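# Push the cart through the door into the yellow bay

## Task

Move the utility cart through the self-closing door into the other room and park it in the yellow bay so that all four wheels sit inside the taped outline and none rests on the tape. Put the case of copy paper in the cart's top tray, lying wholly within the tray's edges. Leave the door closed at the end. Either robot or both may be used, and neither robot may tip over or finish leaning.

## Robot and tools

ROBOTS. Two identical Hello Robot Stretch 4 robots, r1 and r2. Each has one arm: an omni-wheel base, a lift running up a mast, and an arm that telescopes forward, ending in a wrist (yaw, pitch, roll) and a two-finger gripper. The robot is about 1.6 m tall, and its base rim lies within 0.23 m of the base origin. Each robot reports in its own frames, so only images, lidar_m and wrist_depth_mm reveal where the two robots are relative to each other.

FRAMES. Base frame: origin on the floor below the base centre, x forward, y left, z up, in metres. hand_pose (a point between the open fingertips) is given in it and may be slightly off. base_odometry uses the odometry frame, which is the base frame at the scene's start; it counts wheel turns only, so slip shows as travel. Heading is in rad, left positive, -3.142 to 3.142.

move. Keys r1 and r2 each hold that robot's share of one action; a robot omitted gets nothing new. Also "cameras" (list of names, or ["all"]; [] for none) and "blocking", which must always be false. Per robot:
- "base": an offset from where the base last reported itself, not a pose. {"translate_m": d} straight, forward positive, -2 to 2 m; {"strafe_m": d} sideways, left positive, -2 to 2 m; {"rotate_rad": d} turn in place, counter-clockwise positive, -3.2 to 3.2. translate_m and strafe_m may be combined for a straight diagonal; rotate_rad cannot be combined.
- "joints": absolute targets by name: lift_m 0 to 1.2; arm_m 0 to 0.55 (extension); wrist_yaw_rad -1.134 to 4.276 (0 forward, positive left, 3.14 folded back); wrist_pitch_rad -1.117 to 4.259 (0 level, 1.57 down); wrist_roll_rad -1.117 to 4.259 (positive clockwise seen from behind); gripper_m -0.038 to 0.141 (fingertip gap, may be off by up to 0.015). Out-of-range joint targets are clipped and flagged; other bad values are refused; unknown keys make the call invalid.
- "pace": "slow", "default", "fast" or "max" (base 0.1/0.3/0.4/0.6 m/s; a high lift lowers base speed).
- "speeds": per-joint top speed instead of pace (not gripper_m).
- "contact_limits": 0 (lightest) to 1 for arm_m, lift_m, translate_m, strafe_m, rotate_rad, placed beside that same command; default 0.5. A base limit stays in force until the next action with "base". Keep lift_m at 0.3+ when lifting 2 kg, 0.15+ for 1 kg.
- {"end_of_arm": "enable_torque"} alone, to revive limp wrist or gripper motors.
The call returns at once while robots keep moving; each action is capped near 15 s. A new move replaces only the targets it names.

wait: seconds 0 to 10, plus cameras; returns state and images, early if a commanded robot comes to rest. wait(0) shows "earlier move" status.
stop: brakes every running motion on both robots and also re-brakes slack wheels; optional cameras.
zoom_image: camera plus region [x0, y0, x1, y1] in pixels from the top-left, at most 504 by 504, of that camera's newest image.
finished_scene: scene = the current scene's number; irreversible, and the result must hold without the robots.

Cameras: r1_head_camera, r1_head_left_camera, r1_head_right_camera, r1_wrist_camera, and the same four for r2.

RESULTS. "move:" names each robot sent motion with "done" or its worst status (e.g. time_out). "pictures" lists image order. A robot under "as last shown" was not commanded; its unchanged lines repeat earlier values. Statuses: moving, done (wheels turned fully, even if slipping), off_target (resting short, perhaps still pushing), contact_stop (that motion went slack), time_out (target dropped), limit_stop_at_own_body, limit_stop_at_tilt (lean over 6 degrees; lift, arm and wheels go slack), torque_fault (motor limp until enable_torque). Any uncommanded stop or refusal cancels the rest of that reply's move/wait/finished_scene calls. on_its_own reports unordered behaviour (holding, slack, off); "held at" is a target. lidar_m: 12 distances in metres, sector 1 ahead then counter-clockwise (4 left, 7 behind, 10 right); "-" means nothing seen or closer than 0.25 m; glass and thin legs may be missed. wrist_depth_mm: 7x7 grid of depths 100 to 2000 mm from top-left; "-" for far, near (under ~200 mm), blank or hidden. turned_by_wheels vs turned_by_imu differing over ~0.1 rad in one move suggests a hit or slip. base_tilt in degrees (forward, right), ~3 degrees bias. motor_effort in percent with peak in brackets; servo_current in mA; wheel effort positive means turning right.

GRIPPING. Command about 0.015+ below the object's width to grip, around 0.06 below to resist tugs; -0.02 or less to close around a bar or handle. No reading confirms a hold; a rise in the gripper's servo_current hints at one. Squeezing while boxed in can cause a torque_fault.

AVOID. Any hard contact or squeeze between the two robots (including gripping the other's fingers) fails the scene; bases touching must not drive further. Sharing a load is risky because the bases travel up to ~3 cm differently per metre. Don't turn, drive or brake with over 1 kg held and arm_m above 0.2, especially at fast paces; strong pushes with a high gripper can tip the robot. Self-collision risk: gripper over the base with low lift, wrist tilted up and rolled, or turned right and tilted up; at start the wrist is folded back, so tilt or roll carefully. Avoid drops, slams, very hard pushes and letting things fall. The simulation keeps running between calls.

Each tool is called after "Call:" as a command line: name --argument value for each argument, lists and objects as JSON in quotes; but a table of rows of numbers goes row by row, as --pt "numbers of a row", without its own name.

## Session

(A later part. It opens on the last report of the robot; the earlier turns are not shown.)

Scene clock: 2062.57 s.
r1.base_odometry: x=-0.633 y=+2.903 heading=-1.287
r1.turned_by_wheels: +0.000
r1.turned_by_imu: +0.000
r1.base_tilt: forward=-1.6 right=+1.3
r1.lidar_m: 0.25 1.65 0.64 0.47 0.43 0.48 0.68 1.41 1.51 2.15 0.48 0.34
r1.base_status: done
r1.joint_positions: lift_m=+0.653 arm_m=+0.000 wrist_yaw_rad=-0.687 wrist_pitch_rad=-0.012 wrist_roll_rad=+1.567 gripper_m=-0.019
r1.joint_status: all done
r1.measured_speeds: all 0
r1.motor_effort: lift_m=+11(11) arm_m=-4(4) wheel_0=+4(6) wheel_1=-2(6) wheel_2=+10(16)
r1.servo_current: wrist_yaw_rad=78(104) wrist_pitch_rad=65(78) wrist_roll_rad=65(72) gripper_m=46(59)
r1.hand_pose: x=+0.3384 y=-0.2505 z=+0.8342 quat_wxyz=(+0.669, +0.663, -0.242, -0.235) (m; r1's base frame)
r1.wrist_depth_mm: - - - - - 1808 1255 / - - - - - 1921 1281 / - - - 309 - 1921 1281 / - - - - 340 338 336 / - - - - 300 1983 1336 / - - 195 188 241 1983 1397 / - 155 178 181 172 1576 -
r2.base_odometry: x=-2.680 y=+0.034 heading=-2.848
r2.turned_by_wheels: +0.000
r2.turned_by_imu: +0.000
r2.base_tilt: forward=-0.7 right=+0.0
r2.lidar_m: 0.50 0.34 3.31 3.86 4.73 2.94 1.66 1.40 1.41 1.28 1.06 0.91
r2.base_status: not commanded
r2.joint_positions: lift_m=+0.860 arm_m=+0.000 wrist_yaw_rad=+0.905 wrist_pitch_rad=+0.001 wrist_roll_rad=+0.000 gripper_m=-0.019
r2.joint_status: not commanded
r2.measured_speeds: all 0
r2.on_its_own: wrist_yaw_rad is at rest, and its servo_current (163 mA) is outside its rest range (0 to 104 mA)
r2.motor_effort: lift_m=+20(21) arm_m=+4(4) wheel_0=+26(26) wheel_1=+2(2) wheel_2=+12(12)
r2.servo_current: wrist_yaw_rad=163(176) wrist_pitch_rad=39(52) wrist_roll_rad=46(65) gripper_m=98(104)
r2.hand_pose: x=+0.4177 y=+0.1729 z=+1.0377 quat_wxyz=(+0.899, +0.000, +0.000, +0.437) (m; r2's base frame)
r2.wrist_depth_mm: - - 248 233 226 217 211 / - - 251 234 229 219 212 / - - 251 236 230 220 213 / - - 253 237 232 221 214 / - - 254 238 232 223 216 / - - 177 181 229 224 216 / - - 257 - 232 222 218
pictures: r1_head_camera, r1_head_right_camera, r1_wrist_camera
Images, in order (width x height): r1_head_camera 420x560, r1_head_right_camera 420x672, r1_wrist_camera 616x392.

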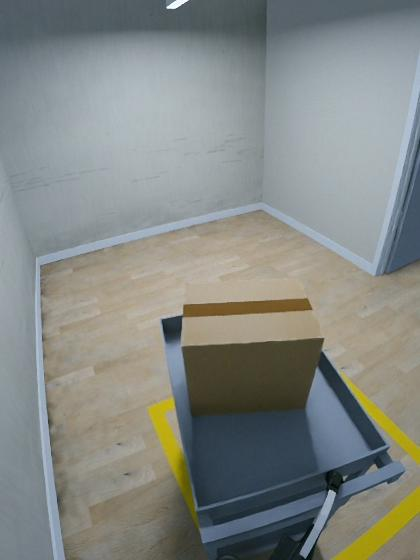

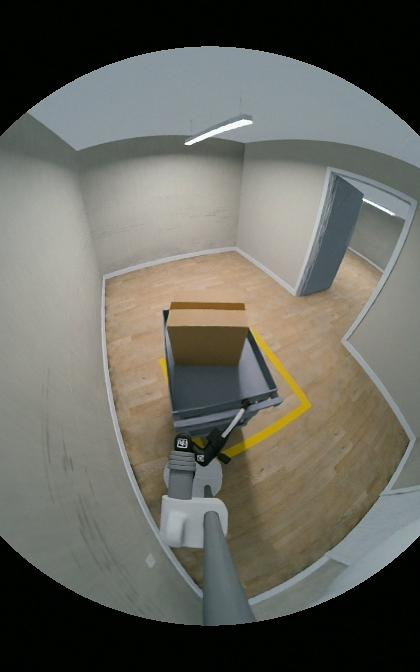

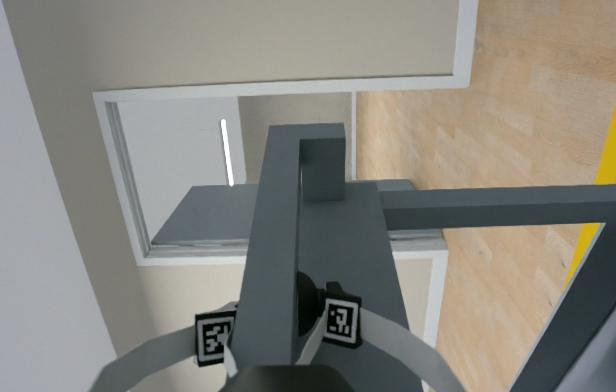

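Call:
move --r1 '{"base":{"translate_m":0.04,"strafe_m":-0.11},"pace":"slow"}' --blocking false --cameras '[]'

Call:
wait --seconds 4 --cameras '["r1_head_camera","r1_head_right_camera"]'

Call:
zoom_image --camera "r1_head_camera" --region '[0, 280, 420, 560]'

Call:
zoom_image --camera "r1_head_right_camera" --region '[120, 320, 360, 520]'

Scene clock: 2094.70 s.
move: r1 moving
r1.base_odometry: x=-0.643 y=+2.896 heading=-1.286
r1.turned_by_wheels: +0.001
r1.turned_by_imu: +0.001
r1.base_tilt: forward=-1.6 right=+1.2
r1.lidar_m: 0.25 1.63 0.64 0.48 0.46 0.48 0.74 1.42 1.52 2.16 0.49 0.32
r1.base_status: translate_m moving; strafe_m moving
r1.joint_positions: lift_m=+0.653 arm_m=+0.000 wrist_yaw_rad=-0.687 wrist_pitch_rad=-0.012 wrist_roll_rad=+1.567 gripper_m=-0.019
r1.joint_status: not commanded
r1.measured_speeds: translate_m=+0.016 strafe_m=-0.047 rotate_rad=+0.001 lift_m=+0.000 arm_m=+0.000 wrist_yaw_rad=+0.000 wrist_pitch_rad=+0.000 wrist_roll_rad=+0.000
r1.motor_effort: lift_m=+11(11) arm_m=-4(4) wheel_0=+13(16) wheel_1=-3(6) wheel_2=+4(10)
r1.servo_current: wrist_yaw_rad=78(78) wrist_pitch_rad=65(72) wrist_roll_rad=46(52) gripper_m=46(52)
r1.hand_pose: x=+0.3384 y=-0.2505 z=+0.8342 quat_wxyz=(+0.669, +0.663, -0.242, -0.235) (m; r1's base frame)
r1.wrist_depth_mm: - - - - - 1756 1255 / - - - - - 1863 1281 / - - - 312 - 1921 1308 / - - - - 342 338 1118 / - - - - 342 1756 1255 / - - - 187 241 1921 1366 / - 156 177 158 178 1618 -
r2.base_odometry: x=-2.680 y=+0.034 heading=-2.848
r2.turned_by_wheels: +0.000
r2.turned_by_imu: +0.000
r2.base_tilt: forward=-0.7 right=+0.0
r2.lidar_m: 0.51 0.39 3.33 3.88 4.71 2.93 1.64 1.40 1.39 1.25 1.07 0.94
r2.base_status: not commanded
r2.joint_positions: lift_m=+0.860 arm_m=+0.000 wrist_yaw_rad=+0.905 wrist_pitch_rad=+0.001 wrist_roll_rad=+0.000 gripper_m=-0.019
r2.joint_status: not commanded
r2.measured_speeds: all 0
r2.motor_effort: lift_m=+20(20) arm_m=+4(4) wheel_0=+26(26) wheel_1=+2(2) wheel_2=+11(12)
r2.servo_current: wrist_yaw_rad=156(176) wrist_pitch_rad=39(46) wrist_roll_rad=46(52) gripper_m=98(104)
r2.hand_pose: x=+0.4177 y=+0.1729 z=+1.0377 quat_wxyz=(+0.899, +0.000, +0.000, +0.437) (m; r2's base frame)
r2.wrist_depth_mm: - - 248 234 227 217 211 / - - 251 234 228 218 212 / - - 250 236 229 220 213 / - - 253 237 231 221 215 / - - 253 238 232 223 215 / - - 177 182 230 224 216 / - - 259 - 232 221 217
pictures: none
No camera images: "cameras" was empty.

Scene clock: 2096.63 s.
earlier move: r1 done
r1.base_odometry: x=-0.727 y=+2.834 heading=-1.286
r1.turned_by_wheels: +0.000
r1.turned_by_imu: +0.003
r1.base_tilt: forward=-1.6 right=+1.2
r1.lidar_m: 0.25 0.25 0.79 0.58 0.56 0.60 0.87 1.40 1.48 2.15 0.48 0.30
r1.base_status: done
r1.joint_positions: lift_m=+0.653 arm_m=+0.000 wrist_yaw_rad=-0.688 wrist_pitch_rad=-0.013 wrist_roll_rad=+1.567 gripper_m=-0.019
r1.joint_status: not commanded
r1.measured_speeds: all 0
r1.motor_effort: lift_m=+11(11) arm_m=+5(6) wheel_0=+12(17) wheel_1=+4(6) wheel_2=+1(10)
r1.servo_current: wrist_yaw_rad=78(98) wrist_pitch_rad=78(78) wrist_roll_rad=39(65) gripper_m=46(52)
r1.hand_pose: x=+0.3380 y=-0.2506 z=+0.8346 quat_wxyz=(+0.669, +0.663, -0.242, -0.235) (m; r1's base frame)
r1.wrist_depth_mm: - - - - - 1756 1255 / - - - - - 1863 1308 / - - - - - 1863 1281 / - - - - - 1808 1205 / - - - - 319 1756 1160 / - - - 187 237 - 1336 / - 155 175 186 174 1576 1397
r2.base_odometry: x=-2.680 y=+0.034 heading=-2.848
r2.turned_by_wheels: +0.000
r2.turned_by_imu: +0.000
r2.base_tilt: forward=-0.7 right=+0.1
r2.lidar_m: 0.50 0.36 3.35 3.88 4.73 2.94 1.67 1.40 1.42 1.25 1.09 0.92
r2.base_status: not commanded
r2.joint_positions: lift_m=+0.860 arm_m=+0.000 wrist_yaw_rad=+0.905 wrist_pitch_rad=+0.001 wrist_roll_rad=+0.000 gripper_m=-0.019
r2.joint_status: not commanded
r2.measured_speeds: all 0
r2.on_its_own: wrist_yaw_rad is at rest, and its servo_current (163 mA) is outside its rest range (0 to 104 mA)
r2.motor_effort: lift_m=+20(21) arm_m=+4(4) wheel_0=+25(26) wheel_1=+2(2) wheel_2=+11(12)
r2.servo_current: wrist_yaw_rad=163(176) wrist_pitch_rad=46(46) wrist_roll_rad=33(59) gripper_m=98(104)
r2.hand_pose: x=+0.4177 y=+0.1729 z=+1.0377 quat_wxyz=(+0.899, +0.000, +0.000, +0.437) (m; r2's base frame)
r2.wrist_depth_mm: - - 249 234 227 217 211 / - - 250 235 229 219 211 / - - 251 236 230 220 213 / - - 253 238 231 221 214 / - - 253 238 232 223 216 / - - 177 182 230 224 217 / - - 258 - 233 223 217
wait: 1.93 of 4 s (r1 has come to rest)
pictures: r1_head_camera, r1_head_right_camera
Images, in order (width x height): r1_head_camera 420x560, r1_head_right_camera 420x672.

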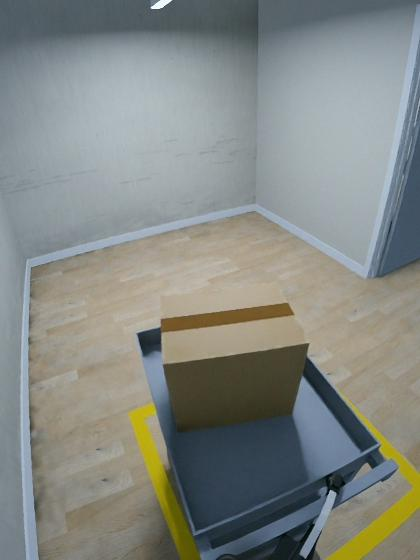

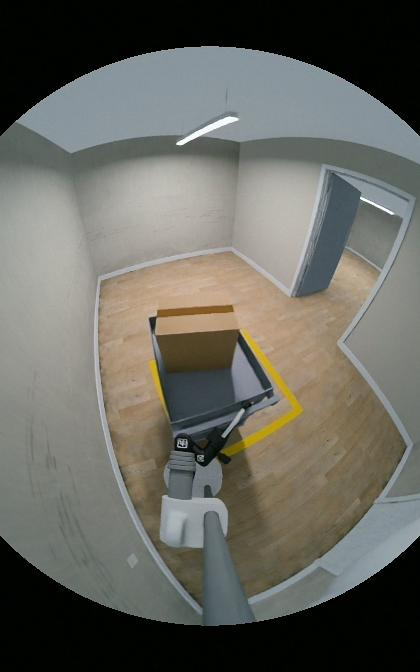

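Scaled by 1.200 from the camera's 420x560 image, which has a finer 600x800 frame.

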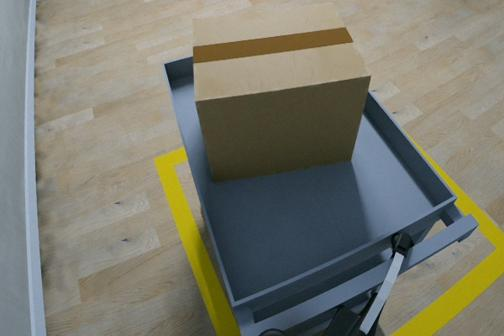

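Scaled by 2.100 from the camera's 420x672 image, which has a finer 600x960 frame.

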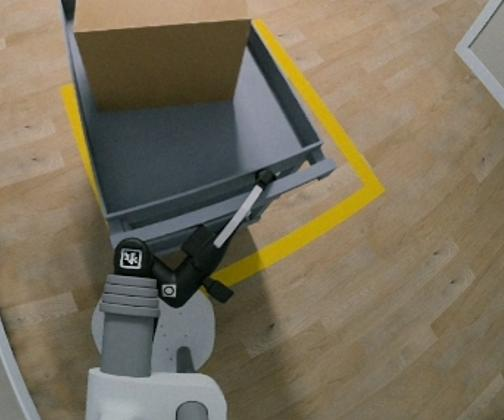

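Call:
move --r1 '{"base":{"translate_m":0.06,"strafe_m":-0.12},"pace":"slow"}' --blocking false --cameras '[]'

Call:
wait --seconds 4 --cameras '["r1_head_camera","r1_head_right_camera"]'

Call:
zoom_image --camera "r1_head_camera" --region '[0, 280, 420, 560]'

Call:
zoom_image --camera "r1_head_right_camera" --region '[120, 320, 360, 520]'

Scene clock: 2109.97 s.
move: r1 moving
r1.base_odometry: x=-0.736 y=+2.826 heading=-1.284
r1.turned_by_wheels: +0.001
r1.turned_by_imu: +0.001
r1.base_tilt: forward=-1.6 right=+1.3
r1.lidar_m: 0.25 0.26 0.80 0.59 0.58 0.61 0.90 1.40 1.45 2.18 0.46 0.31
r1.base_status: translate_m moving; strafe_m moving
r1.joint_positions: lift_m=+0.653 arm_m=+0.000 wrist_yaw_rad=-0.687 wrist_pitch_rad=-0.013 wrist_roll_rad=+1.567 gripper_m=-0.019
r1.joint_status: not commanded
r1.measured_speeds: translate_m=+0.021 strafe_m=-0.045 rotate_rad=-0.001 lift_m=+0.000 arm_m=+0.000 wrist_yaw_rad=+0.005 wrist_pitch_rad=+0.000 wrist_roll_rad=+0.000
r1.motor_effort: lift_m=+11(11) arm_m=+5(6) wheel_0=+17(19) wheel_1=+1(3) wheel_2=-1(2)
r1.servo_current: wrist_yaw_rad=65(85) wrist_pitch_rad=72(78) wrist_roll_rad=46(59) gripper_m=46(52)
r1.hand_pose: x=+0.3381 y=-0.2505 z=+0.8347 quat_wxyz=(+0.669, +0.663, -0.242, -0.234) (m; r1's base frame)
r1.wrist_depth_mm: - - - - - 1808 1281 / - - - - - 1756 1281 / - - - - - 1921 1308 / - - - - - 1808 1229 / - - - - 319 330 1182 / - - - 188 239 1983 1308 / - 155 176 185 174 1537 1397
r2.base_odometry: x=-2.680 y=+0.034 heading=-2.848
r2.turned_by_wheels: +0.000
r2.turned_by_imu: +0.000
r2.base_tilt: forward=-0.7 right=+0.0
r2.lidar_m: 0.52 0.35 3.35 3.87 4.74 2.95 1.67 1.41 1.42 1.27 1.08 0.90
r2.base_status: not commanded
r2.joint_positions: lift_m=+0.860 arm_m=+0.000 wrist_yaw_rad=+0.905 wrist_pitch_rad=+0.001 wrist_roll_rad=+0.000 gripper_m=-0.019
r2.joint_status: not commanded
r2.measured_speeds: all 0
r2.motor_effort: lift_m=+20(21) arm_m=+4(4) wheel_0=+25(26) wheel_1=+2(2) wheel_2=+11(12)
r2.servo_current: wrist_yaw_rad=163(163) wrist_pitch_rad=33(46) wrist_roll_rad=52(52) gripper_m=98(104)
r2.hand_pose: x=+0.4177 y=+0.1729 z=+1.0377 quat_wxyz=(+0.899, +0.000, +0.000, +0.437) (m; r2's base frame)
r2.wrist_depth_mm: - - 248 235 227 217 211 / - - 250 234 229 219 211 / - - 249 236 229 220 213 / - - 253 239 231 221 214 / - - 254 237 233 223 216 / - - 177 182 230 223 216 / - - 257 - 232 222 217
pictures: none
No camera images: "cameras" was empty.

Scene clock: 2112.10 s.
earlier move: r1 done
r1.base_odometry: x=-0.825 y=+2.743 heading=-1.285
r1.turned_by_wheels: -0.001
r1.turned_by_imu: +0.000
r1.base_tilt: forward=-1.6 right=+1.3
r1.lidar_m: 0.25 0.25 0.97 0.72 0.70 0.75 1.08 1.40 1.45 2.10 0.49 0.30
r1.base_status: done
r1.joint_positions: lift_m=+0.653 arm_m=+0.000 wrist_yaw_rad=-0.683 wrist_pitch_rad=-0.013 wrist_roll_rad=+1.567 gripper_m=-0.019
r1.joint_status: not commanded
r1.measured_speeds: all 0
r1.motor_effort: lift_m=+11(11) arm_m=+5(6) wheel_0=+8(21) wheel_1=-1(4) wheel_2=-3(3)
r1.servo_current: wrist_yaw_rad=72(124) wrist_pitch_rad=65(78) wrist_roll_rad=39(65) gripper_m=46(52)
r1.hand_pose: x=+0.3392 y=-0.2499 z=+0.8347 quat_wxyz=(+0.669, +0.663, -0.241, -0.233) (m; r1's base frame)
r1.wrist_depth_mm: - - - - - 1661 1255 / - - - - - 1756 1308 / 1983 - - - - 1921 1281 / - - - - - 1756 1255 / - - - - 322 329 1182 / - - - 187 241 1983 1336 / - 163 176 185 164 1576 1397
r2.base_odometry: x=-2.680 y=+0.034 heading=-2.848
r2.turned_by_wheels: +0.000
r2.turned_by_imu: +0.000
r2.base_tilt: forward=-0.7 right=+0.0
r2.lidar_m: 0.52 0.35 3.34 3.86 4.73 2.94 1.67 1.41 1.39 1.27 1.08 0.89
r2.base_status: not commanded
r2.joint_positions: lift_m=+0.860 arm_m=+0.000 wrist_yaw_rad=+0.905 wrist_pitch_rad=+0.001 wrist_roll_rad=+0.000 gripper_m=-0.019
r2.joint_status: not commanded
r2.measured_speeds: all 0
r2.on_its_own: wrist_yaw_rad is at rest, and its servo_current (163 mA) is outside its rest range (0 to 104 mA)
r2.motor_effort: lift_m=+20(21) arm_m=+4(4) wheel_0=+26(26) wheel_1=+2(2) wheel_2=+11(12)
r2.servo_current: wrist_yaw_rad=163(169) wrist_pitch_rad=39(46) wrist_roll_rad=39(59) gripper_m=91(104)
r2.hand_pose: x=+0.4177 y=+0.1729 z=+1.0377 quat_wxyz=(+0.899, +0.000, +0.000, +0.437) (m; r2's base frame)
r2.wrist_depth_mm: - - 249 234 227 216 211 / - - 251 235 228 220 212 / - - 250 236 229 220 213 / - - 254 238 232 222 214 / - - 254 238 233 223 216 / - - 177 182 229 224 216 / - - 259 - 232 222 218
wait: 2.13 of 4 s (r1 has come to rest)
pictures: r1_head_camera, r1_head_right_camera
Images, in order (width x height): r1_head_camera 420x560, r1_head_right_camera 420x672.

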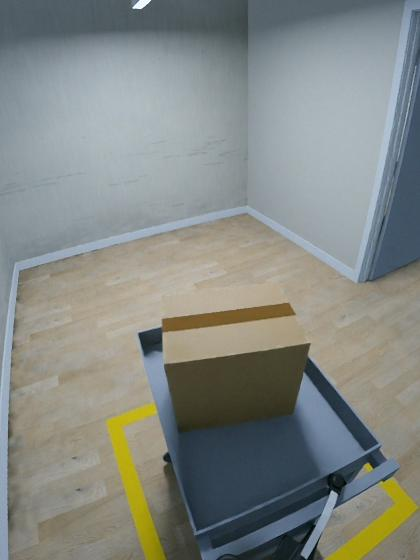

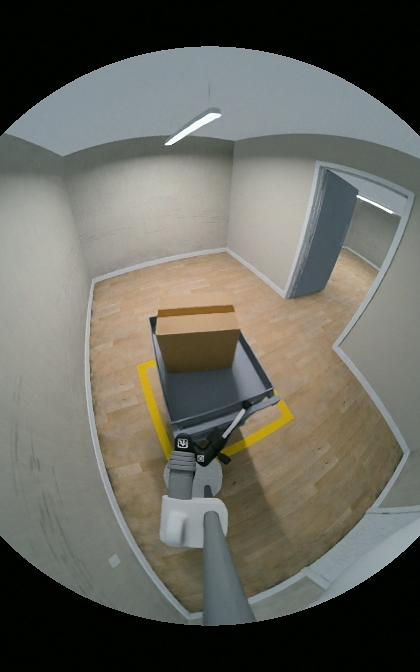

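Scaled by 1.200 from the camera's 420x560 image, which has a finer 600x800 frame.

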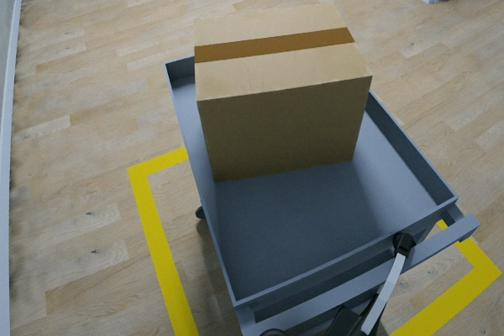

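Scaled by 2.100 from the camera's 420x672 image, which has a finer 600x960 frame.

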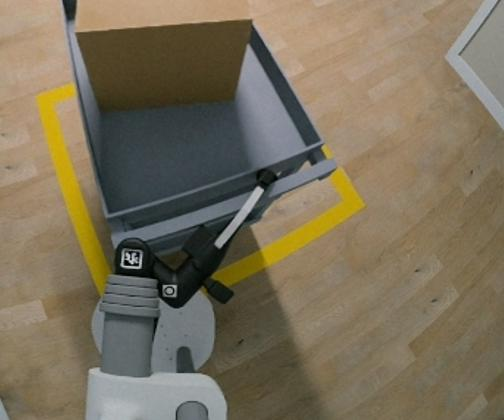

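Call:
move --r1 '{"joints":{"gripper_m":0.14}}' --blocking false --cameras '[]'

Call:
wait --seconds 3 --cameras '["r1_wrist_camera","r1_head_camera"]'

Scene clock: 2130.70 s.
move: r1 moving
r1.base_odometry: x=-0.825 y=+2.743 heading=-1.285
r1.turned_by_wheels: +0.000
r1.turned_by_imu: +0.000
r1.base_tilt: forward=-1.6 right=+1.3
r1.lidar_m: 0.25 0.25 0.97 0.70 0.68 0.75 1.08 1.40 1.47 2.15 0.50 0.31
r1.base_status: not commanded
r1.joint_positions: lift_m=+0.653 arm_m=+0.000 wrist_yaw_rad=-0.684 wrist_pitch_rad=-0.013 wrist_roll_rad=+1.567 gripper_m=+0.005
r1.joint_status: gripper_m moving
r1.measured_speeds: all 0
r1.motor_effort: lift_m=+11(11) arm_m=+6(6) wheel_0=+8(8) wheel_1=-1(1) wheel_2=-3(3)
r1.servo_current: wrist_yaw_rad=91(117) wrist_pitch_rad=72(78) wrist_roll_rad=33(59) gripper_m=59(65)
r1.hand_pose: x=+0.3390 y=-0.2500 z=+0.8347 quat_wxyz=(+0.669, +0.663, -0.241, -0.233) (m; r1's base frame)
r1.wrist_depth_mm: - - - - - 1661 1229 / - - - - - 1756 1281 / 1921 - - - - 1983 1255 / - - - 277 - 1863 1229 / - - - - 325 332 1205 / - - 212 195 183 1921 1308 / - 161 176 183 166 1576 1366
r2.base_odometry: x=-2.680 y=+0.034 heading=-2.848
r2.turned_by_wheels: +0.000
r2.turned_by_imu: +0.000
r2.base_tilt: forward=-0.7 right=+0.0
r2.lidar_m: 0.51 0.37 3.36 3.85 4.71 2.95 1.65 1.41 1.41 1.27 1.07 0.90
r2.base_status: not commanded
r2.joint_positions: lift_m=+0.860 arm_m=+0.000 wrist_yaw_rad=+0.905 wrist_pitch_rad=+0.001 wrist_roll_rad=+0.000 gripper_m=-0.019
r2.joint_status: not commanded
r2.measured_speeds: all 0
r2.motor_effort: lift_m=+20(21) arm_m=+4(4) wheel_0=+25(26) wheel_1=+2(2) wheel_2=+11(12)
r2.servo_current: wrist_yaw_rad=156(169) wrist_pitch_rad=39(52) wrist_roll_rad=52(52) gripper_m=91(104)
r2.hand_pose: x=+0.4177 y=+0.1729 z=+1.0377 quat_wxyz=(+0.899, +0.000, +0.000, +0.437) (m; r2's base frame)
r2.wrist_depth_mm: - - 248 233 226 217 211 / - - 250 235 228 219 212 / - - 251 236 229 220 213 / - - 253 237 231 222 215 / - - 254 239 232 223 216 / - - 177 182 229 224 216 / - - 258 - 232 222 217
pictures: none
No camera images: "cameras" was empty.

Scene clock: 2132.63 s.
earlier move: r1 done
r1.base_odometry: x=-0.825 y=+2.743 heading=-1.286
r1.turned_by_wheels: +0.000
r1.turned_by_imu: -0.001
r1.base_tilt: forward=-1.6 right=+1.3
r1.lidar_m: 0.25 0.25 1.00 0.70 0.70 0.73 1.07 1.40 1.45 2.12 0.51 0.29
r1.base_status: not commanded
r1.joint_positions: lift_m=+0.652 arm_m=+0.000 wrist_yaw_rad=-0.700 wrist_pitch_rad=+0.000 wrist_roll_rad=+1.567 gripper_m=+0.140
r1.joint_status: all done
r1.measured_speeds: all 0
r1.motor_effort: lift_m=+13(13) arm_m=+4(6) wheel_0=+2(8) wheel_1=-1(1) wheel_2=-3(3)
r1.servo_current: wrist_yaw_rad=33(117) wrist_pitch_rad=39(78) wrist_roll_rad=46(65) gripper_m=39(98)
r1.hand_pose: x=+0.3351 y=-0.2526 z=+0.8308 quat_wxyz=(+0.666, +0.663, -0.242, -0.243) (m; r1's base frame)
r1.wrist_depth_mm: - - - - - 1618 1160 / - - - - - 1708 1182 / - - - - - 1661 1205 / - - - 325 - 1756 1205 / - - - 322 347 345 345 / - 209 182 257 266 196 1281 / - - - 150 - 1808 -
r2.base_odometry: x=-2.680 y=+0.034 heading=-2.848
r2.turned_by_wheels: +0.000
r2.turned_by_imu: +0.000
r2.base_tilt: forward=-0.6 right=+0.0
r2.lidar_m: 0.51 0.37 3.33 3.89 4.74 2.90 1.66 1.41 1.42 1.24 1.08 0.91
r2.base_status: not commanded
r2.joint_positions: lift_m=+0.860 arm_m=+0.000 wrist_yaw_rad=+0.905 wrist_pitch_rad=+0.001 wrist_roll_rad=+0.000 gripper_m=-0.019
r2.joint_status: not commanded
r2.measured_speeds: all 0
r2.on_its_own: wrist_yaw_rad is at rest, and its servo_current (156 mA) is outside its rest range (0 to 104 mA)
r2.motor_effort: lift_m=+20(21) arm_m=+4(4) wheel_0=+25(26) wheel_1=+2(2) wheel_2=+11(12)
r2.servo_current: wrist_yaw_rad=156(176) wrist_pitch_rad=39(52) wrist_roll_rad=33(52) gripper_m=98(104)
r2.hand_pose: x=+0.4177 y=+0.1729 z=+1.0377 quat_wxyz=(+0.899, +0.000, +0.000, +0.437) (m; r2's base frame)
r2.wrist_depth_mm: - - 247 233 226 217 211 / - - 251 234 229 219 211 / - - 250 236 229 220 213 / - - 254 237 231 221 216 / - - 254 238 232 223 216 / - - 177 182 230 224 216 / - - 259 - 232 222 218
wait: 1.93 of 3 s (r1 has come to rest)
pictures: r1_head_camera, r1_wrist_camera
Images, in order (width x height): r1_head_camera 420x560, r1_wrist_camera 616x392.

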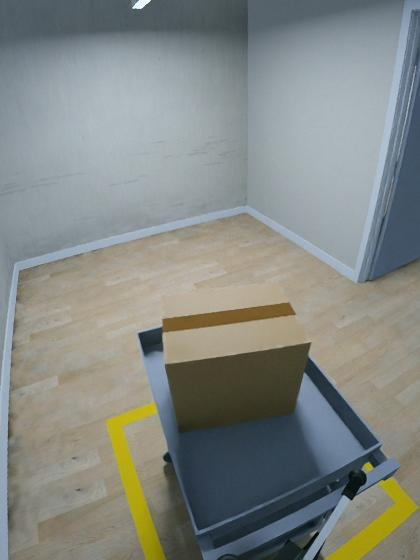

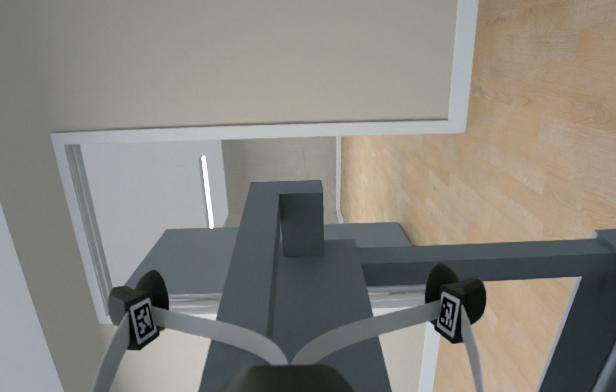

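Call:
move --r1 '{"base":{"translate_m":-0.13,"strafe_m":0.107},"pace":"slow"}' --r2 '{"base":{"translate_m":0.148,"strafe_m":0.222},"joints":{"wrist_yaw_rad":0.72},"pace":"slow","speeds":{"wrist_yaw_rad":0.06}}' --blocking false --cameras '[]'

Call:
wait --seconds 4 --cameras '["r1_wrist_camera","r1_head_camera"]'

Scene clock: 2137.87 s.
move: r1 moving; r2 moving
r1.base_odometry: x=-0.820 y=+2.755 heading=-1.286
r1.turned_by_wheels: +0.000
r1.turned_by_imu: +0.000
r1.base_tilt: forward=-1.6 right=+1.3
r1.lidar_m: 0.25 0.35 0.97 0.72 0.68 0.73 1.05 1.40 1.46 2.14 0.52 0.30
r1.base_status: translate_m moving; strafe_m moving
r1.joint_positions: lift_m=+0.652 arm_m=+0.000 wrist_yaw_rad=-0.700 wrist_pitch_rad=+0.000 wrist_roll_rad=+1.567 gripper_m=+0.140
r1.joint_status: not commanded
r1.measured_speeds: translate_m=-0.040 strafe_m=+0.034 rotate_rad=-0.002 lift_m=+0.000 arm_m=+0.000 wrist_yaw_rad=+0.000 wrist_pitch_rad=+0.000 wrist_roll_rad=+0.000
r1.motor_effort: lift_m=+12(13) arm_m=+4(4) wheel_0=-6(8) wheel_1=+1(4) wheel_2=+4(7)
r1.servo_current: wrist_yaw_rad=33(72) wrist_pitch_rad=39(46) wrist_roll_rad=39(65) gripper_m=46(46)
r1.hand_pose: x=+0.3351 y=-0.2526 z=+0.8308 quat_wxyz=(+0.666, +0.663, -0.242, -0.243) (m; r1's base frame)
r1.wrist_depth_mm: - - - - - 1661 1160 / - - - - - 1708 1182 / - - - - - 1661 1205 / - - - - - 1708 1205 / - - - 330 357 355 362 / - 210 184 263 211 197 1281 / - - - 143 - 1756 -
r2.base_odometry: x=-2.683 y=+0.022 heading=-2.846
r2.turned_by_wheels: +0.002
r2.turned_by_imu: +0.003
r2.base_tilt: forward=-0.7 right=+0.0
r2.lidar_m: 0.50 0.35 3.31 3.84 4.72 2.96 1.71 1.43 1.42 1.25 1.07 0.90
r2.base_status: translate_m moving; strafe_m moving
r2.joint_positions: lift_m=+0.860 arm_m=+0.000 wrist_yaw_rad=+0.905 wrist_pitch_rad=+0.001 wrist_roll_rad=+0.000 gripper_m=-0.019
r2.joint_status: wrist_yaw_rad moving
r2.measured_speeds: translate_m=+0.027 strafe_m=+0.041 rotate_rad=-0.002 lift_m=+0.000 arm_m=+0.000 wrist_yaw_rad=+0.000 wrist_pitch_rad=+0.000 wrist_roll_rad=+0.000
r2.motor_effort: lift_m=+20(20) arm_m=+4(4) wheel_0=+18(28) wheel_1=+13(15) wheel_2=-2(9)
r2.servo_current: wrist_yaw_rad=533(533) wrist_pitch_rad=39(46) wrist_roll_rad=46(65) gripper_m=98(98)
r2.hand_pose: x=+0.4177 y=+0.1729 z=+1.0377 quat_wxyz=(+0.899, +0.000, +0.000, +0.437) (m; r2's base frame)
r2.wrist_depth_mm: - - 249 234 226 216 210 / - - 251 234 228 218 211 / - - 252 236 229 220 213 / - - 254 237 231 220 213 / - - 255 237 231 221 214 / - - 179 182 229 223 216 / - 153 259 - 231 222 217
pictures: none
No camera images: "cameras" was empty.

Scene clock: 2140.27 s.
earlier move: r1 done; r2 moving
r1.base_odometry: x=-0.759 y=+2.898 heading=-1.286
r1.turned_by_wheels: +0.000
r1.turned_by_imu: +0.000
r1.base_tilt: forward=-1.6 right=+1.2
r1.lidar_m: 0.32 1.93 0.77 0.58 0.52 0.57 0.85 1.35 1.41 2.04 2.21 0.33
r1.base_status: done
r1.joint_positions: lift_m=+0.652 arm_m=+0.000 wrist_yaw_rad=-0.700 wrist_pitch_rad=+0.000 wrist_roll_rad=+1.567 gripper_m=+0.140
r1.joint_status: not commanded
r1.measured_speeds: all 0
r1.motor_effort: lift_m=+13(13) arm_m=+4(4) wheel_0=-4(8) wheel_1=+1(6) wheel_2=+1(7)
r1.servo_current: wrist_yaw_rad=39(78) wrist_pitch_rad=33(52) wrist_roll_rad=52(65) gripper_m=39(52)
r1.hand_pose: x=+0.3351 y=-0.2526 z=+0.8308 quat_wxyz=(+0.666, +0.663, -0.242, -0.243) (m; r1's base frame)
r1.wrist_depth_mm: - - - - - 1576 1160 / - - - - - 1661 1182 / - - - - - 1756 1182 / - - - - - 1708 1205 / - - - 433 - 517 - / - 211 - 387 - 195 - / - - - 143 - - -
r2.base_odometry: x=-2.748 y=-0.194 heading=-2.847
r2.turned_by_wheels: -0.001
r2.turned_by_imu: +0.005
r2.base_tilt: forward=-0.6 right=+0.0
r2.lidar_m: 0.39 0.39 3.10 3.64 4.69 3.31 1.89 1.66 1.65 1.34 1.11 0.69
r2.base_status: translate_m moving; strafe_m moving
r2.joint_positions: lift_m=+0.860 arm_m=+0.000 wrist_yaw_rad=+0.758 wrist_pitch_rad=+0.001 wrist_roll_rad=+0.000 gripper_m=-0.019
r2.joint_status: wrist_yaw_rad moving
r2.measured_speeds: translate_m=+0.042 strafe_m=+0.067 rotate_rad=-0.004 lift_m=+0.000 arm_m=+0.000 wrist_yaw_rad=-0.045 wrist_pitch_rad=+0.000 wrist_roll_rad=+0.000
r2.motor_effort: lift_m=+20(21) arm_m=+4(4) wheel_0=+10(28) wheel_1=+5(15) wheel_2=-1(9)
r2.servo_current: wrist_yaw_rad=293(904) wrist_pitch_rad=39(46) wrist_roll_rad=33(65) gripper_m=91(104)
r2.hand_pose: x=+0.4405 y=+0.1347 z=+1.0377 quat_wxyz=(+0.929, +0.000, +0.000, +0.370) (m; r2's base frame)
r2.wrist_depth_mm: - - 257 164 226 213 206 / - - 259 164 228 216 - / - - 262 168 230 216 208 / - - 262 168 232 218 210 / - - - 168 234 220 211 / - - 183 169 229 220 211 / - - 1983 - 233 217 212
wait: 2.40 of 4 s (r1 has come to rest)
pictures: r1_head_camera, r1_wrist_camera
Images, in order (width x height): r1_head_camera 420x560, r1_wrist_camera 616x392.

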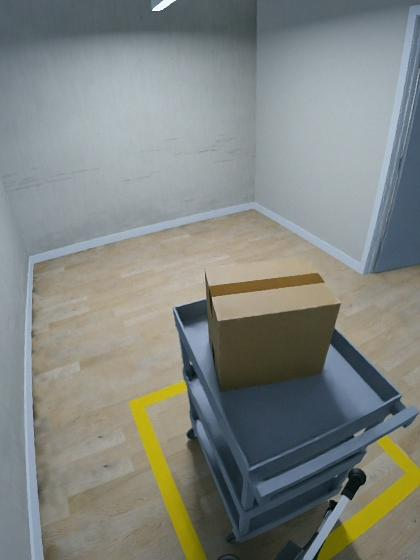

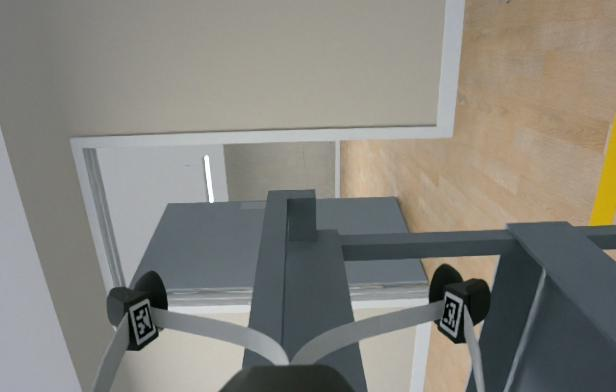

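Call:
wait --seconds 4 --cameras '[]'

Call:
move --r1 '{"base":{"translate_m":-0.3},"pace":"default"}' --r2 '{"base":{"translate_m":0.197,"strafe_m":0.175},"joints":{"wrist_yaw_rad":0.55},"pace":"slow","speeds":{"wrist_yaw_rad":0.06}}' --blocking false --cameras '[]'

Call:
wait --seconds 3 --cameras '["r1_head_camera","r1_head_right_camera","r2_head_camera"]'

Call:
zoom_image --camera "r1_head_camera" --region '[80, 280, 420, 560]'

Scene clock: 2146.63 s.
earlier move: r2 off_target
r1.base_odometry: x=-0.759 y=+2.898 heading=-1.286
r1.turned_by_wheels: +0.000
r1.turned_by_imu: +0.000
r1.base_tilt: forward=-1.6 right=+1.3
r1.lidar_m: 0.32 1.92 0.75 0.58 0.53 0.60 0.85 1.33 1.41 2.07 2.20 0.32
r1.base_status: done
r1.joint_positions: lift_m=+0.652 arm_m=+0.000 wrist_yaw_rad=-0.700 wrist_pitch_rad=+0.000 wrist_roll_rad=+1.567 gripper_m=+0.140
r1.joint_status: not commanded
r1.measured_speeds: all 0
r1.motor_effort: lift_m=+12(13) arm_m=+4(4) wheel_0=-4(8) wheel_1=+2(6) wheel_2=+1(7)
r1.servo_current: wrist_yaw_rad=39(78) wrist_pitch_rad=46(52) wrist_roll_rad=39(65) gripper_m=46(52)
r1.hand_pose: x=+0.3351 y=-0.2526 z=+0.8308 quat_wxyz=(+0.666, +0.663, -0.242, -0.243) (m; r1's base frame)
r1.wrist_depth_mm: - - - - - 1661 1160 / - - - - - 1661 1160 / - - - - - 1708 1182 / - - - - - 1708 1182 / - - - 436 - 512 - / - 210 - 387 - 195 - / - - - 142 - - -
r2.base_odometry: x=-2.757 y=-0.222 heading=-2.848
r2.turned_by_wheels: +0.000
r2.turned_by_imu: +0.001
r2.base_tilt: forward=-0.6 right=+0.0
r2.lidar_m: 0.38 0.42 3.08 3.60 4.66 3.41 1.97 1.67 1.67 1.32 1.14 0.67
r2.base_status: done
r2.joint_positions: lift_m=+0.860 arm_m=+0.000 wrist_yaw_rad=+0.742 wrist_pitch_rad=+0.001 wrist_roll_rad=+0.000 gripper_m=-0.019
r2.joint_status: wrist_yaw_rad off_target (ended at +0.742, target +0.720)
r2.measured_speeds: all 0
r2.on_its_own: wrist_yaw_rad is at rest, and its servo_current (130 mA) is outside its rest range (0 to 104 mA)
r2.motor_effort: lift_m=+20(21) arm_m=+4(4) wheel_0=+3(28) wheel_1=+4(15) wheel_2=+1(9)
r2.servo_current: wrist_yaw_rad=130(904) wrist_pitch_rad=39(46) wrist_roll_rad=52(65) gripper_m=98(104)
r2.hand_pose: x=+0.4426 y=+0.1304 z=+1.0377 quat_wxyz=(+0.932, +0.000, +0.000, +0.362) (m; r2's base frame)
r2.wrist_depth_mm: - - 259 165 229 216 206 / - - 260 165 229 216 207 / - - 262 166 230 219 209 / - - - 167 233 219 210 / - - - 167 235 220 211 / - - 187 170 182 220 213 / - - - - 235 217 213
wait: 0.00 of 4 s (r2 has come to rest)
pictures: none
No camera images: "cameras" was empty.

Scene clock: 2147.13 s.
move: r1 moving; r2 moving
r1.base_odometry: x=-0.768 y=+2.928 heading=-1.286
r1.turned_by_wheels: +0.000
r1.turned_by_imu: -0.001
r1.base_tilt: forward=-1.6 right=+1.3
r1.lidar_m: 0.34 1.84 0.74 0.55 0.50 0.57 0.84 1.32 1.36 2.02 2.22 0.35
r1.base_status: translate_m moving
r1.joint_positions: lift_m=+0.652 arm_m=+0.000 wrist_yaw_rad=-0.700 wrist_pitch_rad=+0.000 wrist_roll_rad=+1.567 gripper_m=+0.140
r1.joint_status: not commanded
r1.measured_speeds: translate_m=-0.123 strafe_m=-0.001 rotate_rad=+0.000 lift_m=+0.000 arm_m=+0.000 wrist_yaw_rad=+0.000 wrist_pitch_rad=+0.000 wrist_roll_rad=+0.000
r1.motor_effort: lift_m=+12(13) arm_m=+4(4) wheel_0=-7(8) wheel_1=-7(7) wheel_2=+8(8)
r1.servo_current: wrist_yaw_rad=46(52) wrist_pitch_rad=46(52) wrist_roll_rad=52(59) gripper_m=39(46)
r1.hand_pose: x=+0.3351 y=-0.2526 z=+0.8308 quat_wxyz=(+0.666, +0.663, -0.242, -0.243) (m; r1's base frame)
r1.wrist_depth_mm: - - - - - 1661 1182 / - - - - - 1661 1182 / - - - - - 1756 1205 / - - - - - 1756 1205 / - - - 473 - 530 508 / - 209 - 394 - 195 - / - - - 143 - - -
r2.base_odometry: x=-2.764 y=-0.233 heading=-2.847
r2.turned_by_wheels: +0.001
r2.turned_by_imu: +0.001
r2.base_tilt: forward=-0.7 right=+0.0
r2.lidar_m: 0.40 0.37 3.05 3.58 4.66 3.43 1.98 1.69 1.68 1.31 1.12 0.66
r2.base_status: translate_m moving; strafe_m moving
r2.joint_positions: lift_m=+0.860 arm_m=+0.000 wrist_yaw_rad=+0.722 wrist_pitch_rad=+0.001 wrist_roll_rad=+0.000 gripper_m=-0.019
r2.joint_status: wrist_yaw_rad moving
r2.measured_speeds: translate_m=+0.038 strafe_m=+0.033 rotate_rad=+0.001 lift_m=+0.000 arm_m=+0.000 wrist_yaw_rad=-0.044 wrist_pitch_rad=+0.000 wrist_roll_rad=+0.000
r2.motor_effort: lift_m=+20(21) arm_m=+4(4) wheel_0=+3(8) wheel_1=+7(8) wheel_2=-4(4)
r2.servo_current: wrist_yaw_rad=241(241) wrist_pitch_rad=39(46) wrist_roll_rad=33(52) gripper_m=91(98)
r2.hand_pose: x=+0.4451 y=+0.1250 z=+1.0377 quat_wxyz=(+0.936, +0.000, +0.000, +0.353) (m; r2's base frame)
r2.wrist_depth_mm: - - - 166 228 215 207 / - - 260 167 229 217 207 / - - 262 167 231 218 209 / - - 264 167 233 219 210 / - - 265 167 233 220 212 / - - 189 169 228 221 213 / - - - - 234 219 214
pictures: none
No camera images: "cameras" was empty.

Scene clock: 2149.10 s.
earlier move: r1 done; r2 moving
r1.base_odometry: x=-0.843 y=+3.186 heading=-1.286
r1.turned_by_wheels: +0.000
r1.turned_by_imu: +0.000
r1.base_tilt: forward=-1.6 right=+1.2
r1.lidar_m: 0.60 1.44 0.58 0.42 0.41 0.45 0.64 1.09 1.15 1.62 2.36 0.67
r1.base_status: done
r1.joint_positions: lift_m=+0.652 arm_m=+0.000 wrist_yaw_rad=-0.700 wrist_pitch_rad=+0.000 wrist_roll_rad=+1.567 gripper_m=+0.140
r1.joint_status: not commanded
r1.measured_speeds: all 0
r1.motor_effort: lift_m=+12(13) arm_m=+4(4) wheel_0=-2(9) wheel_1=+0(7) wheel_2=-1(10)
r1.servo_current: wrist_yaw_rad=72(72) wrist_pitch_rad=33(52) wrist_roll_rad=59(65) gripper_m=39(52)
r1.hand_pose: x=+0.3351 y=-0.2526 z=+0.8308 quat_wxyz=(+0.666, +0.663, -0.242, -0.243) (m; r1's base frame)
r1.wrist_depth_mm: - - - - - 1661 1160 / - - - - - 1708 1160 / - - - - - 1756 1205 / - - - - - 1708 1205 / - - - - - 1618 1160 / - 209 - - - 197 1229 / - - - 142 - - 1205
r2.base_odometry: x=-2.861 y=-0.392 heading=-2.848
r2.turned_by_wheels: -0.001
r2.turned_by_imu: +0.001
r2.base_tilt: forward=-0.7 right=+0.1
r2.lidar_m: 0.40 0.47 2.86 3.35 4.68 3.88 2.19 1.87 1.86 1.26 1.11 0.58
r2.base_status: translate_m moving; strafe_m moving
r2.joint_positions: lift_m=+0.860 arm_m=+0.000 wrist_yaw_rad=+0.586 wrist_pitch_rad=+0.001 wrist_roll_rad=+0.000 gripper_m=-0.019
r2.joint_status: wrist_yaw_rad moving
r2.measured_speeds: translate_m=+0.075 strafe_m=+0.066 rotate_rad=+0.001 lift_m=+0.000 arm_m=+0.000 wrist_yaw_rad=-0.081 wrist_pitch_rad=+0.000 wrist_roll_rad=+0.000
r2.motor_effort: lift_m=+21(21) arm_m=+4(4) wheel_0=-3(8) wheel_1=+5(9) wheel_2=-3(4)
r2.servo_current: wrist_yaw_rad=98(254) wrist_pitch_rad=39(46) wrist_roll_rad=52(52) gripper_m=91(104)
r2.hand_pose: x=+0.4595 y=+0.0866 z=+1.0377 quat_wxyz=(+0.957, +0.000, +0.001, +0.289) (m; r2's base frame)
r2.wrist_depth_mm: - - - 163 226 212 202 / - - - 166 229 213 - / - - - 165 229 215 204 / - - - 168 231 216 206 / - - - 167 234 217 207 / - - 187 167 183 217 208 / - - - - 232 215 210
wait: 1.97 of 3 s (r1 has come to rest)
pictures: r1_head_camera, r1_head_right_camera, r2_head_camera
Images, in order (width x height): r1_head_camera 420x560, r1_head_right_camera 420x672, r2_head_camera 420x560.

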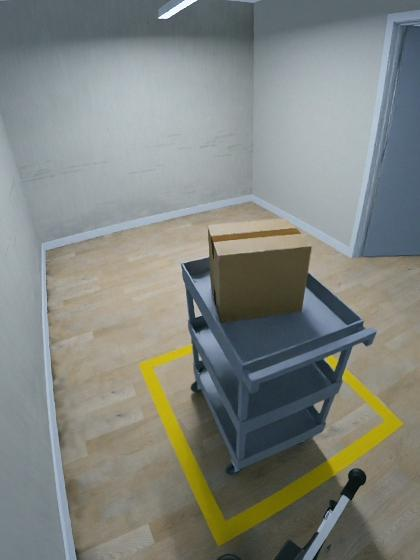

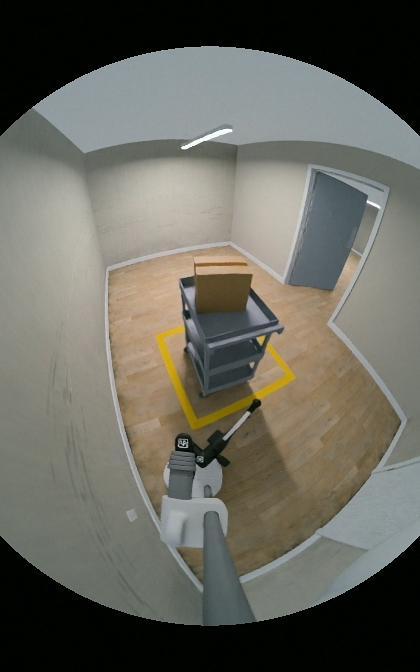

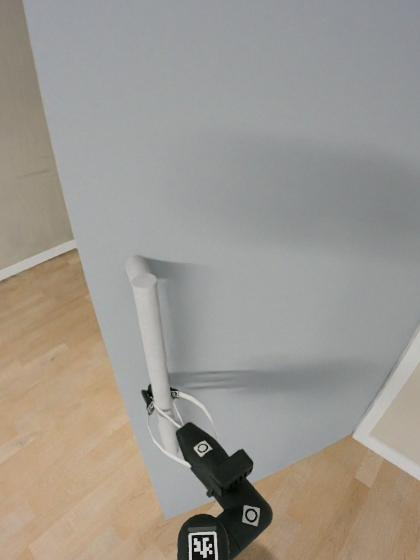

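Scaled by 1.482 from the camera's 420x560 image, which has a finer 600x800 frame.

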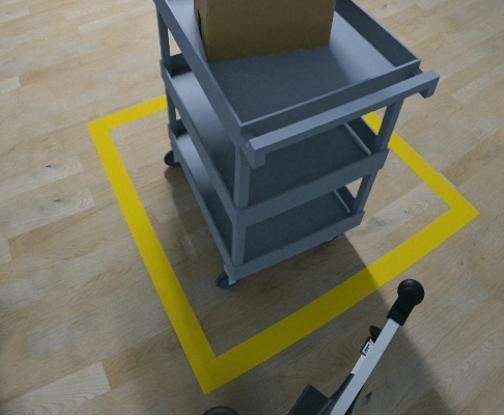

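Call:
wait --seconds 3 --cameras '["r1_head_camera"]'

Call:
zoom_image --camera "r1_head_camera" --region '[160, 200, 380, 380]'

Call:
move --r2 '{"base":{"translate_m":0.24,"strafe_m":0.111},"joints":{"wrist_yaw_rad":0.40},"pace":"slow","speeds":{"wrist_yaw_rad":0.06}}' --blocking false --cameras '[]'

Call:
wait --seconds 6 --cameras '[]'

Scene clock: 2157.43 s.
earlier move: r2 done
r1.base_odometry: x=-0.843 y=+3.186 heading=-1.286
r1.turned_by_wheels: +0.000
r1.turned_by_imu: +0.000
r1.base_tilt: forward=-1.6 right=+1.3
r1.lidar_m: 0.60 1.44 0.59 0.43 0.41 0.44 0.65 1.08 1.15 1.61 2.34 0.66
r1.base_status: done
r1.joint_positions: lift_m=+0.652 arm_m=+0.000 wrist_yaw_rad=-0.700 wrist_pitch_rad=+0.000 wrist_roll_rad=+1.567 gripper_m=+0.140
r1.joint_status: not commanded
r1.measured_speeds: all 0
r1.motor_effort: lift_m=+12(13) arm_m=+4(4) wheel_0=-3(9) wheel_1=+0(7) wheel_2=-1(10)
r1.servo_current: wrist_yaw_rad=46(72) wrist_pitch_rad=46(52) wrist_roll_rad=46(65) gripper_m=39(52)
r1.hand_pose: x=+0.3351 y=-0.2526 z=+0.8308 quat_wxyz=(+0.666, +0.663, -0.242, -0.243) (m; r1's base frame)
r1.wrist_depth_mm: - - - - - 1661 1160 / - - - - - 1708 1182 / - - - - - 1708 1205 / - - - - - 1708 1205 / - - - - - 1618 1182 / - 209 - - - 196 1205 / - - - 143 - - 1205
r2.base_odometry: x=-2.895 y=-0.446 heading=-2.848
r2.turned_by_wheels: -0.001
r2.turned_by_imu: +0.000
r2.base_tilt: forward=-0.6 right=+0.1
r2.lidar_m: 0.41 0.50 2.82 3.29 4.70 3.99 2.26 1.94 1.91 1.29 1.02 0.55
r2.base_status: done
r2.joint_positions: lift_m=+0.860 arm_m=+0.000 wrist_yaw_rad=+0.548 wrist_pitch_rad=+0.001 wrist_roll_rad=+0.000 gripper_m=-0.019
r2.joint_status: all done
r2.measured_speeds: all 0
r2.motor_effort: lift_m=+20(21) arm_m=-4(4) wheel_0=-9(10) wheel_1=+1(9) wheel_2=-1(4)
r2.servo_current: wrist_yaw_rad=52(254) wrist_pitch_rad=46(46) wrist_roll_rad=52(59) gripper_m=98(104)
r2.hand_pose: x=+0.4626 y=+0.0756 z=+1.0377 quat_wxyz=(+0.963, +0.000, +0.001, +0.271) (m; r2's base frame)
r2.wrist_depth_mm: - - - 165 229 214 204 / - - - 166 229 215 - / - - - 167 231 216 206 / - - - 166 232 218 208 / - - - 169 235 219 208 / - - 186 168 183 220 209 / - - 267 - 234 214 210
wait: 0.00 of 3 s (r2 has come to rest)
pictures: r1_head_camera
Images, in order (width x height): r1_head_camera 420x560.

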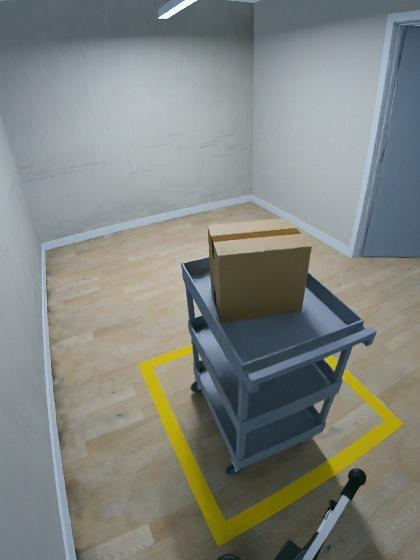

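Scaled by 2.291 from the camera's 420x560 image, which has a finer 600x800 frame.

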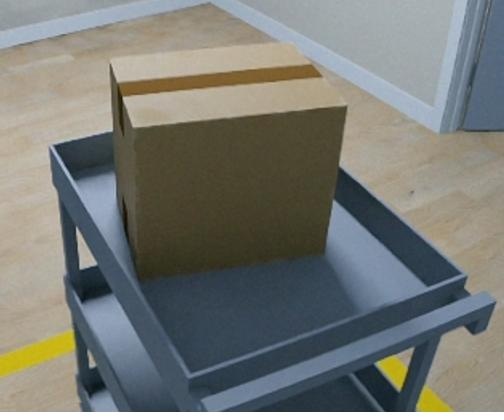

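Scene clock: 2157.93 s.
move: r2 moving
r1: as last shown
r1.lidar_m: 0.59 1.49 0.58 0.42 0.41 0.43 0.63 1.08 1.17 1.59 2.36 0.69
r1.motor_effort: lift_m=+12(13) arm_m=+4(4) wheel_0=-3(3) wheel_1=+0(0) wheel_2=-1(1)
r1.servo_current: wrist_yaw_rad=52(72) wrist_pitch_rad=39(46) wrist_roll_rad=46(65) gripper_m=52(52)
r1.wrist_depth_mm: - - - - - 1576 1160 / - - - - - 1708 1182 / - - - - - 1708 1160 / - - - - - 1756 1182 / - - - - - 1576 1160 / - 209 - - - 196 1205 / - - - 143 - - 1205
r2.base_odometry: x=-2.905 y=-0.456 heading=-2.848
r2.turned_by_wheels: +0.000
r2.turned_by_imu: +0.000
r2.base_tilt: forward=-0.6 right=+0.1
r2.lidar_m: 0.40 0.48 2.76 3.29 4.70 3.99 2.29 1.94 1.93 1.30 1.00 0.56
r2.base_status: translate_m moving; strafe_m moving
r2.joint_positions: lift_m=+0.860 arm_m=+0.000 wrist_yaw_rad=+0.525 wrist_pitch_rad=+0.001 wrist_roll_rad=+0.000 gripper_m=-0.019
r2.joint_status: wrist_yaw_rad moving
r2.measured_speeds: translate_m=+0.049 strafe_m=+0.022 rotate_rad=+0.004 lift_m=+0.000 arm_m=+0.000 wrist_yaw_rad=-0.052 wrist_pitch_rad=+0.000 wrist_roll_rad=+0.000
r2.motor_effort: lift_m=+20(21) arm_m=-4(4) wheel_0=+4(9) wheel_1=+4(5) wheel_2=-5(6)
r2.servo_current: wrist_yaw_rad=46(85) wrist_pitch_rad=39(46) wrist_roll_rad=46(52) gripper_m=98(98)
r2.hand_pose: x=+0.4643 y=+0.0689 z=+1.0377 quat_wxyz=(+0.966, +0.000, +0.001, +0.260) (m; r2's base frame)
r2.wrist_depth_mm: - - - 163 228 214 204 / - - - 165 229 215 - / - - - 167 231 216 206 / - - - 166 233 217 207 / - - - 169 234 219 208 / - - 185 170 181 220 210 / - - - - 234 216 211
pictures: none
No camera images: "cameras" was empty.

Scene clock: 2161.27 s.
earlier move: r2 done
r1.base_odometry: x=-0.843 y=+3.186 heading=-1.286
r1.turned_by_wheels: +0.000
r1.turned_by_imu: +0.000
r1.base_tilt: forward=-1.6 right=+1.3
r1.lidar_m: 0.61 1.45 0.57 0.41 0.41 0.45 0.64 1.06 1.15 1.63 2.35 0.67
r1.base_status: not commanded
r1.joint_positions: lift_m=+0.652 arm_m=+0.000 wrist_yaw_rad=-0.700 wrist_pitch_rad=+0.000 wrist_roll_rad=+1.567 gripper_m=+0.140
r1.joint_status: not commanded
r1.measured_speeds: all 0
r1.motor_effort: lift_m=+12(13) arm_m=+4(4) wheel_0=-3(4) wheel_1=+0(1) wheel_2=-1(1)
r1.servo_current: wrist_yaw_rad=65(72) wrist_pitch_rad=46(52) wrist_roll_rad=59(65) gripper_m=46(52)
r1.hand_pose: x=+0.3351 y=-0.2526 z=+0.8308 quat_wxyz=(+0.666, +0.663, -0.242, -0.243) (m; r1's base frame)
r1.wrist_depth_mm: - - - - - 1708 1160 / - - - - - 1708 1160 / - - - - - 1708 1205 / - - - - - 1708 1205 / - - - - - 1661 1118 / - 210 - - - 196 1205 / - - - 143 - - 1229
r2.base_odometry: x=-3.093 y=-0.622 heading=-2.850
r2.turned_by_wheels: -0.001
r2.turned_by_imu: -0.002
r2.base_tilt: forward=-0.6 right=+0.1
r2.lidar_m: 0.41 2.10 2.57 2.99 4.78 4.62 2.53 2.19 2.08 1.21 0.70 0.49
r2.base_status: done
r2.joint_positions: lift_m=+0.860 arm_m=+0.000 wrist_yaw_rad=+0.387 wrist_pitch_rad=+0.001 wrist_roll_rad=+0.000 gripper_m=-0.019
r2.joint_status: all done
r2.measured_speeds: all 0
r2.motor_effort: lift_m=+20(21) arm_m=-4(4) wheel_0=-11(14) wheel_1=-1(6) wheel_2=-5(7)
r2.servo_current: wrist_yaw_rad=59(85) wrist_pitch_rad=46(46) wrist_roll_rad=52(59) gripper_m=98(98)
r2.hand_pose: x=+0.4710 y=+0.0279 z=+1.0377 quat_wxyz=(+0.981, +0.000, +0.001, +0.192) (m; r2's base frame)
r2.wrist_depth_mm: - - - 163 224 208 197 / - - - 163 224 210 198 / - - - 164 226 211 200 / - - - 166 226 212 200 / - - - 167 229 214 201 / - - - 167 178 210 203 / - - 144 - 229 211 204
wait: 3.33 of 6 s (r2 has come to rest)
pictures: none
No camera images: "cameras" was empty.


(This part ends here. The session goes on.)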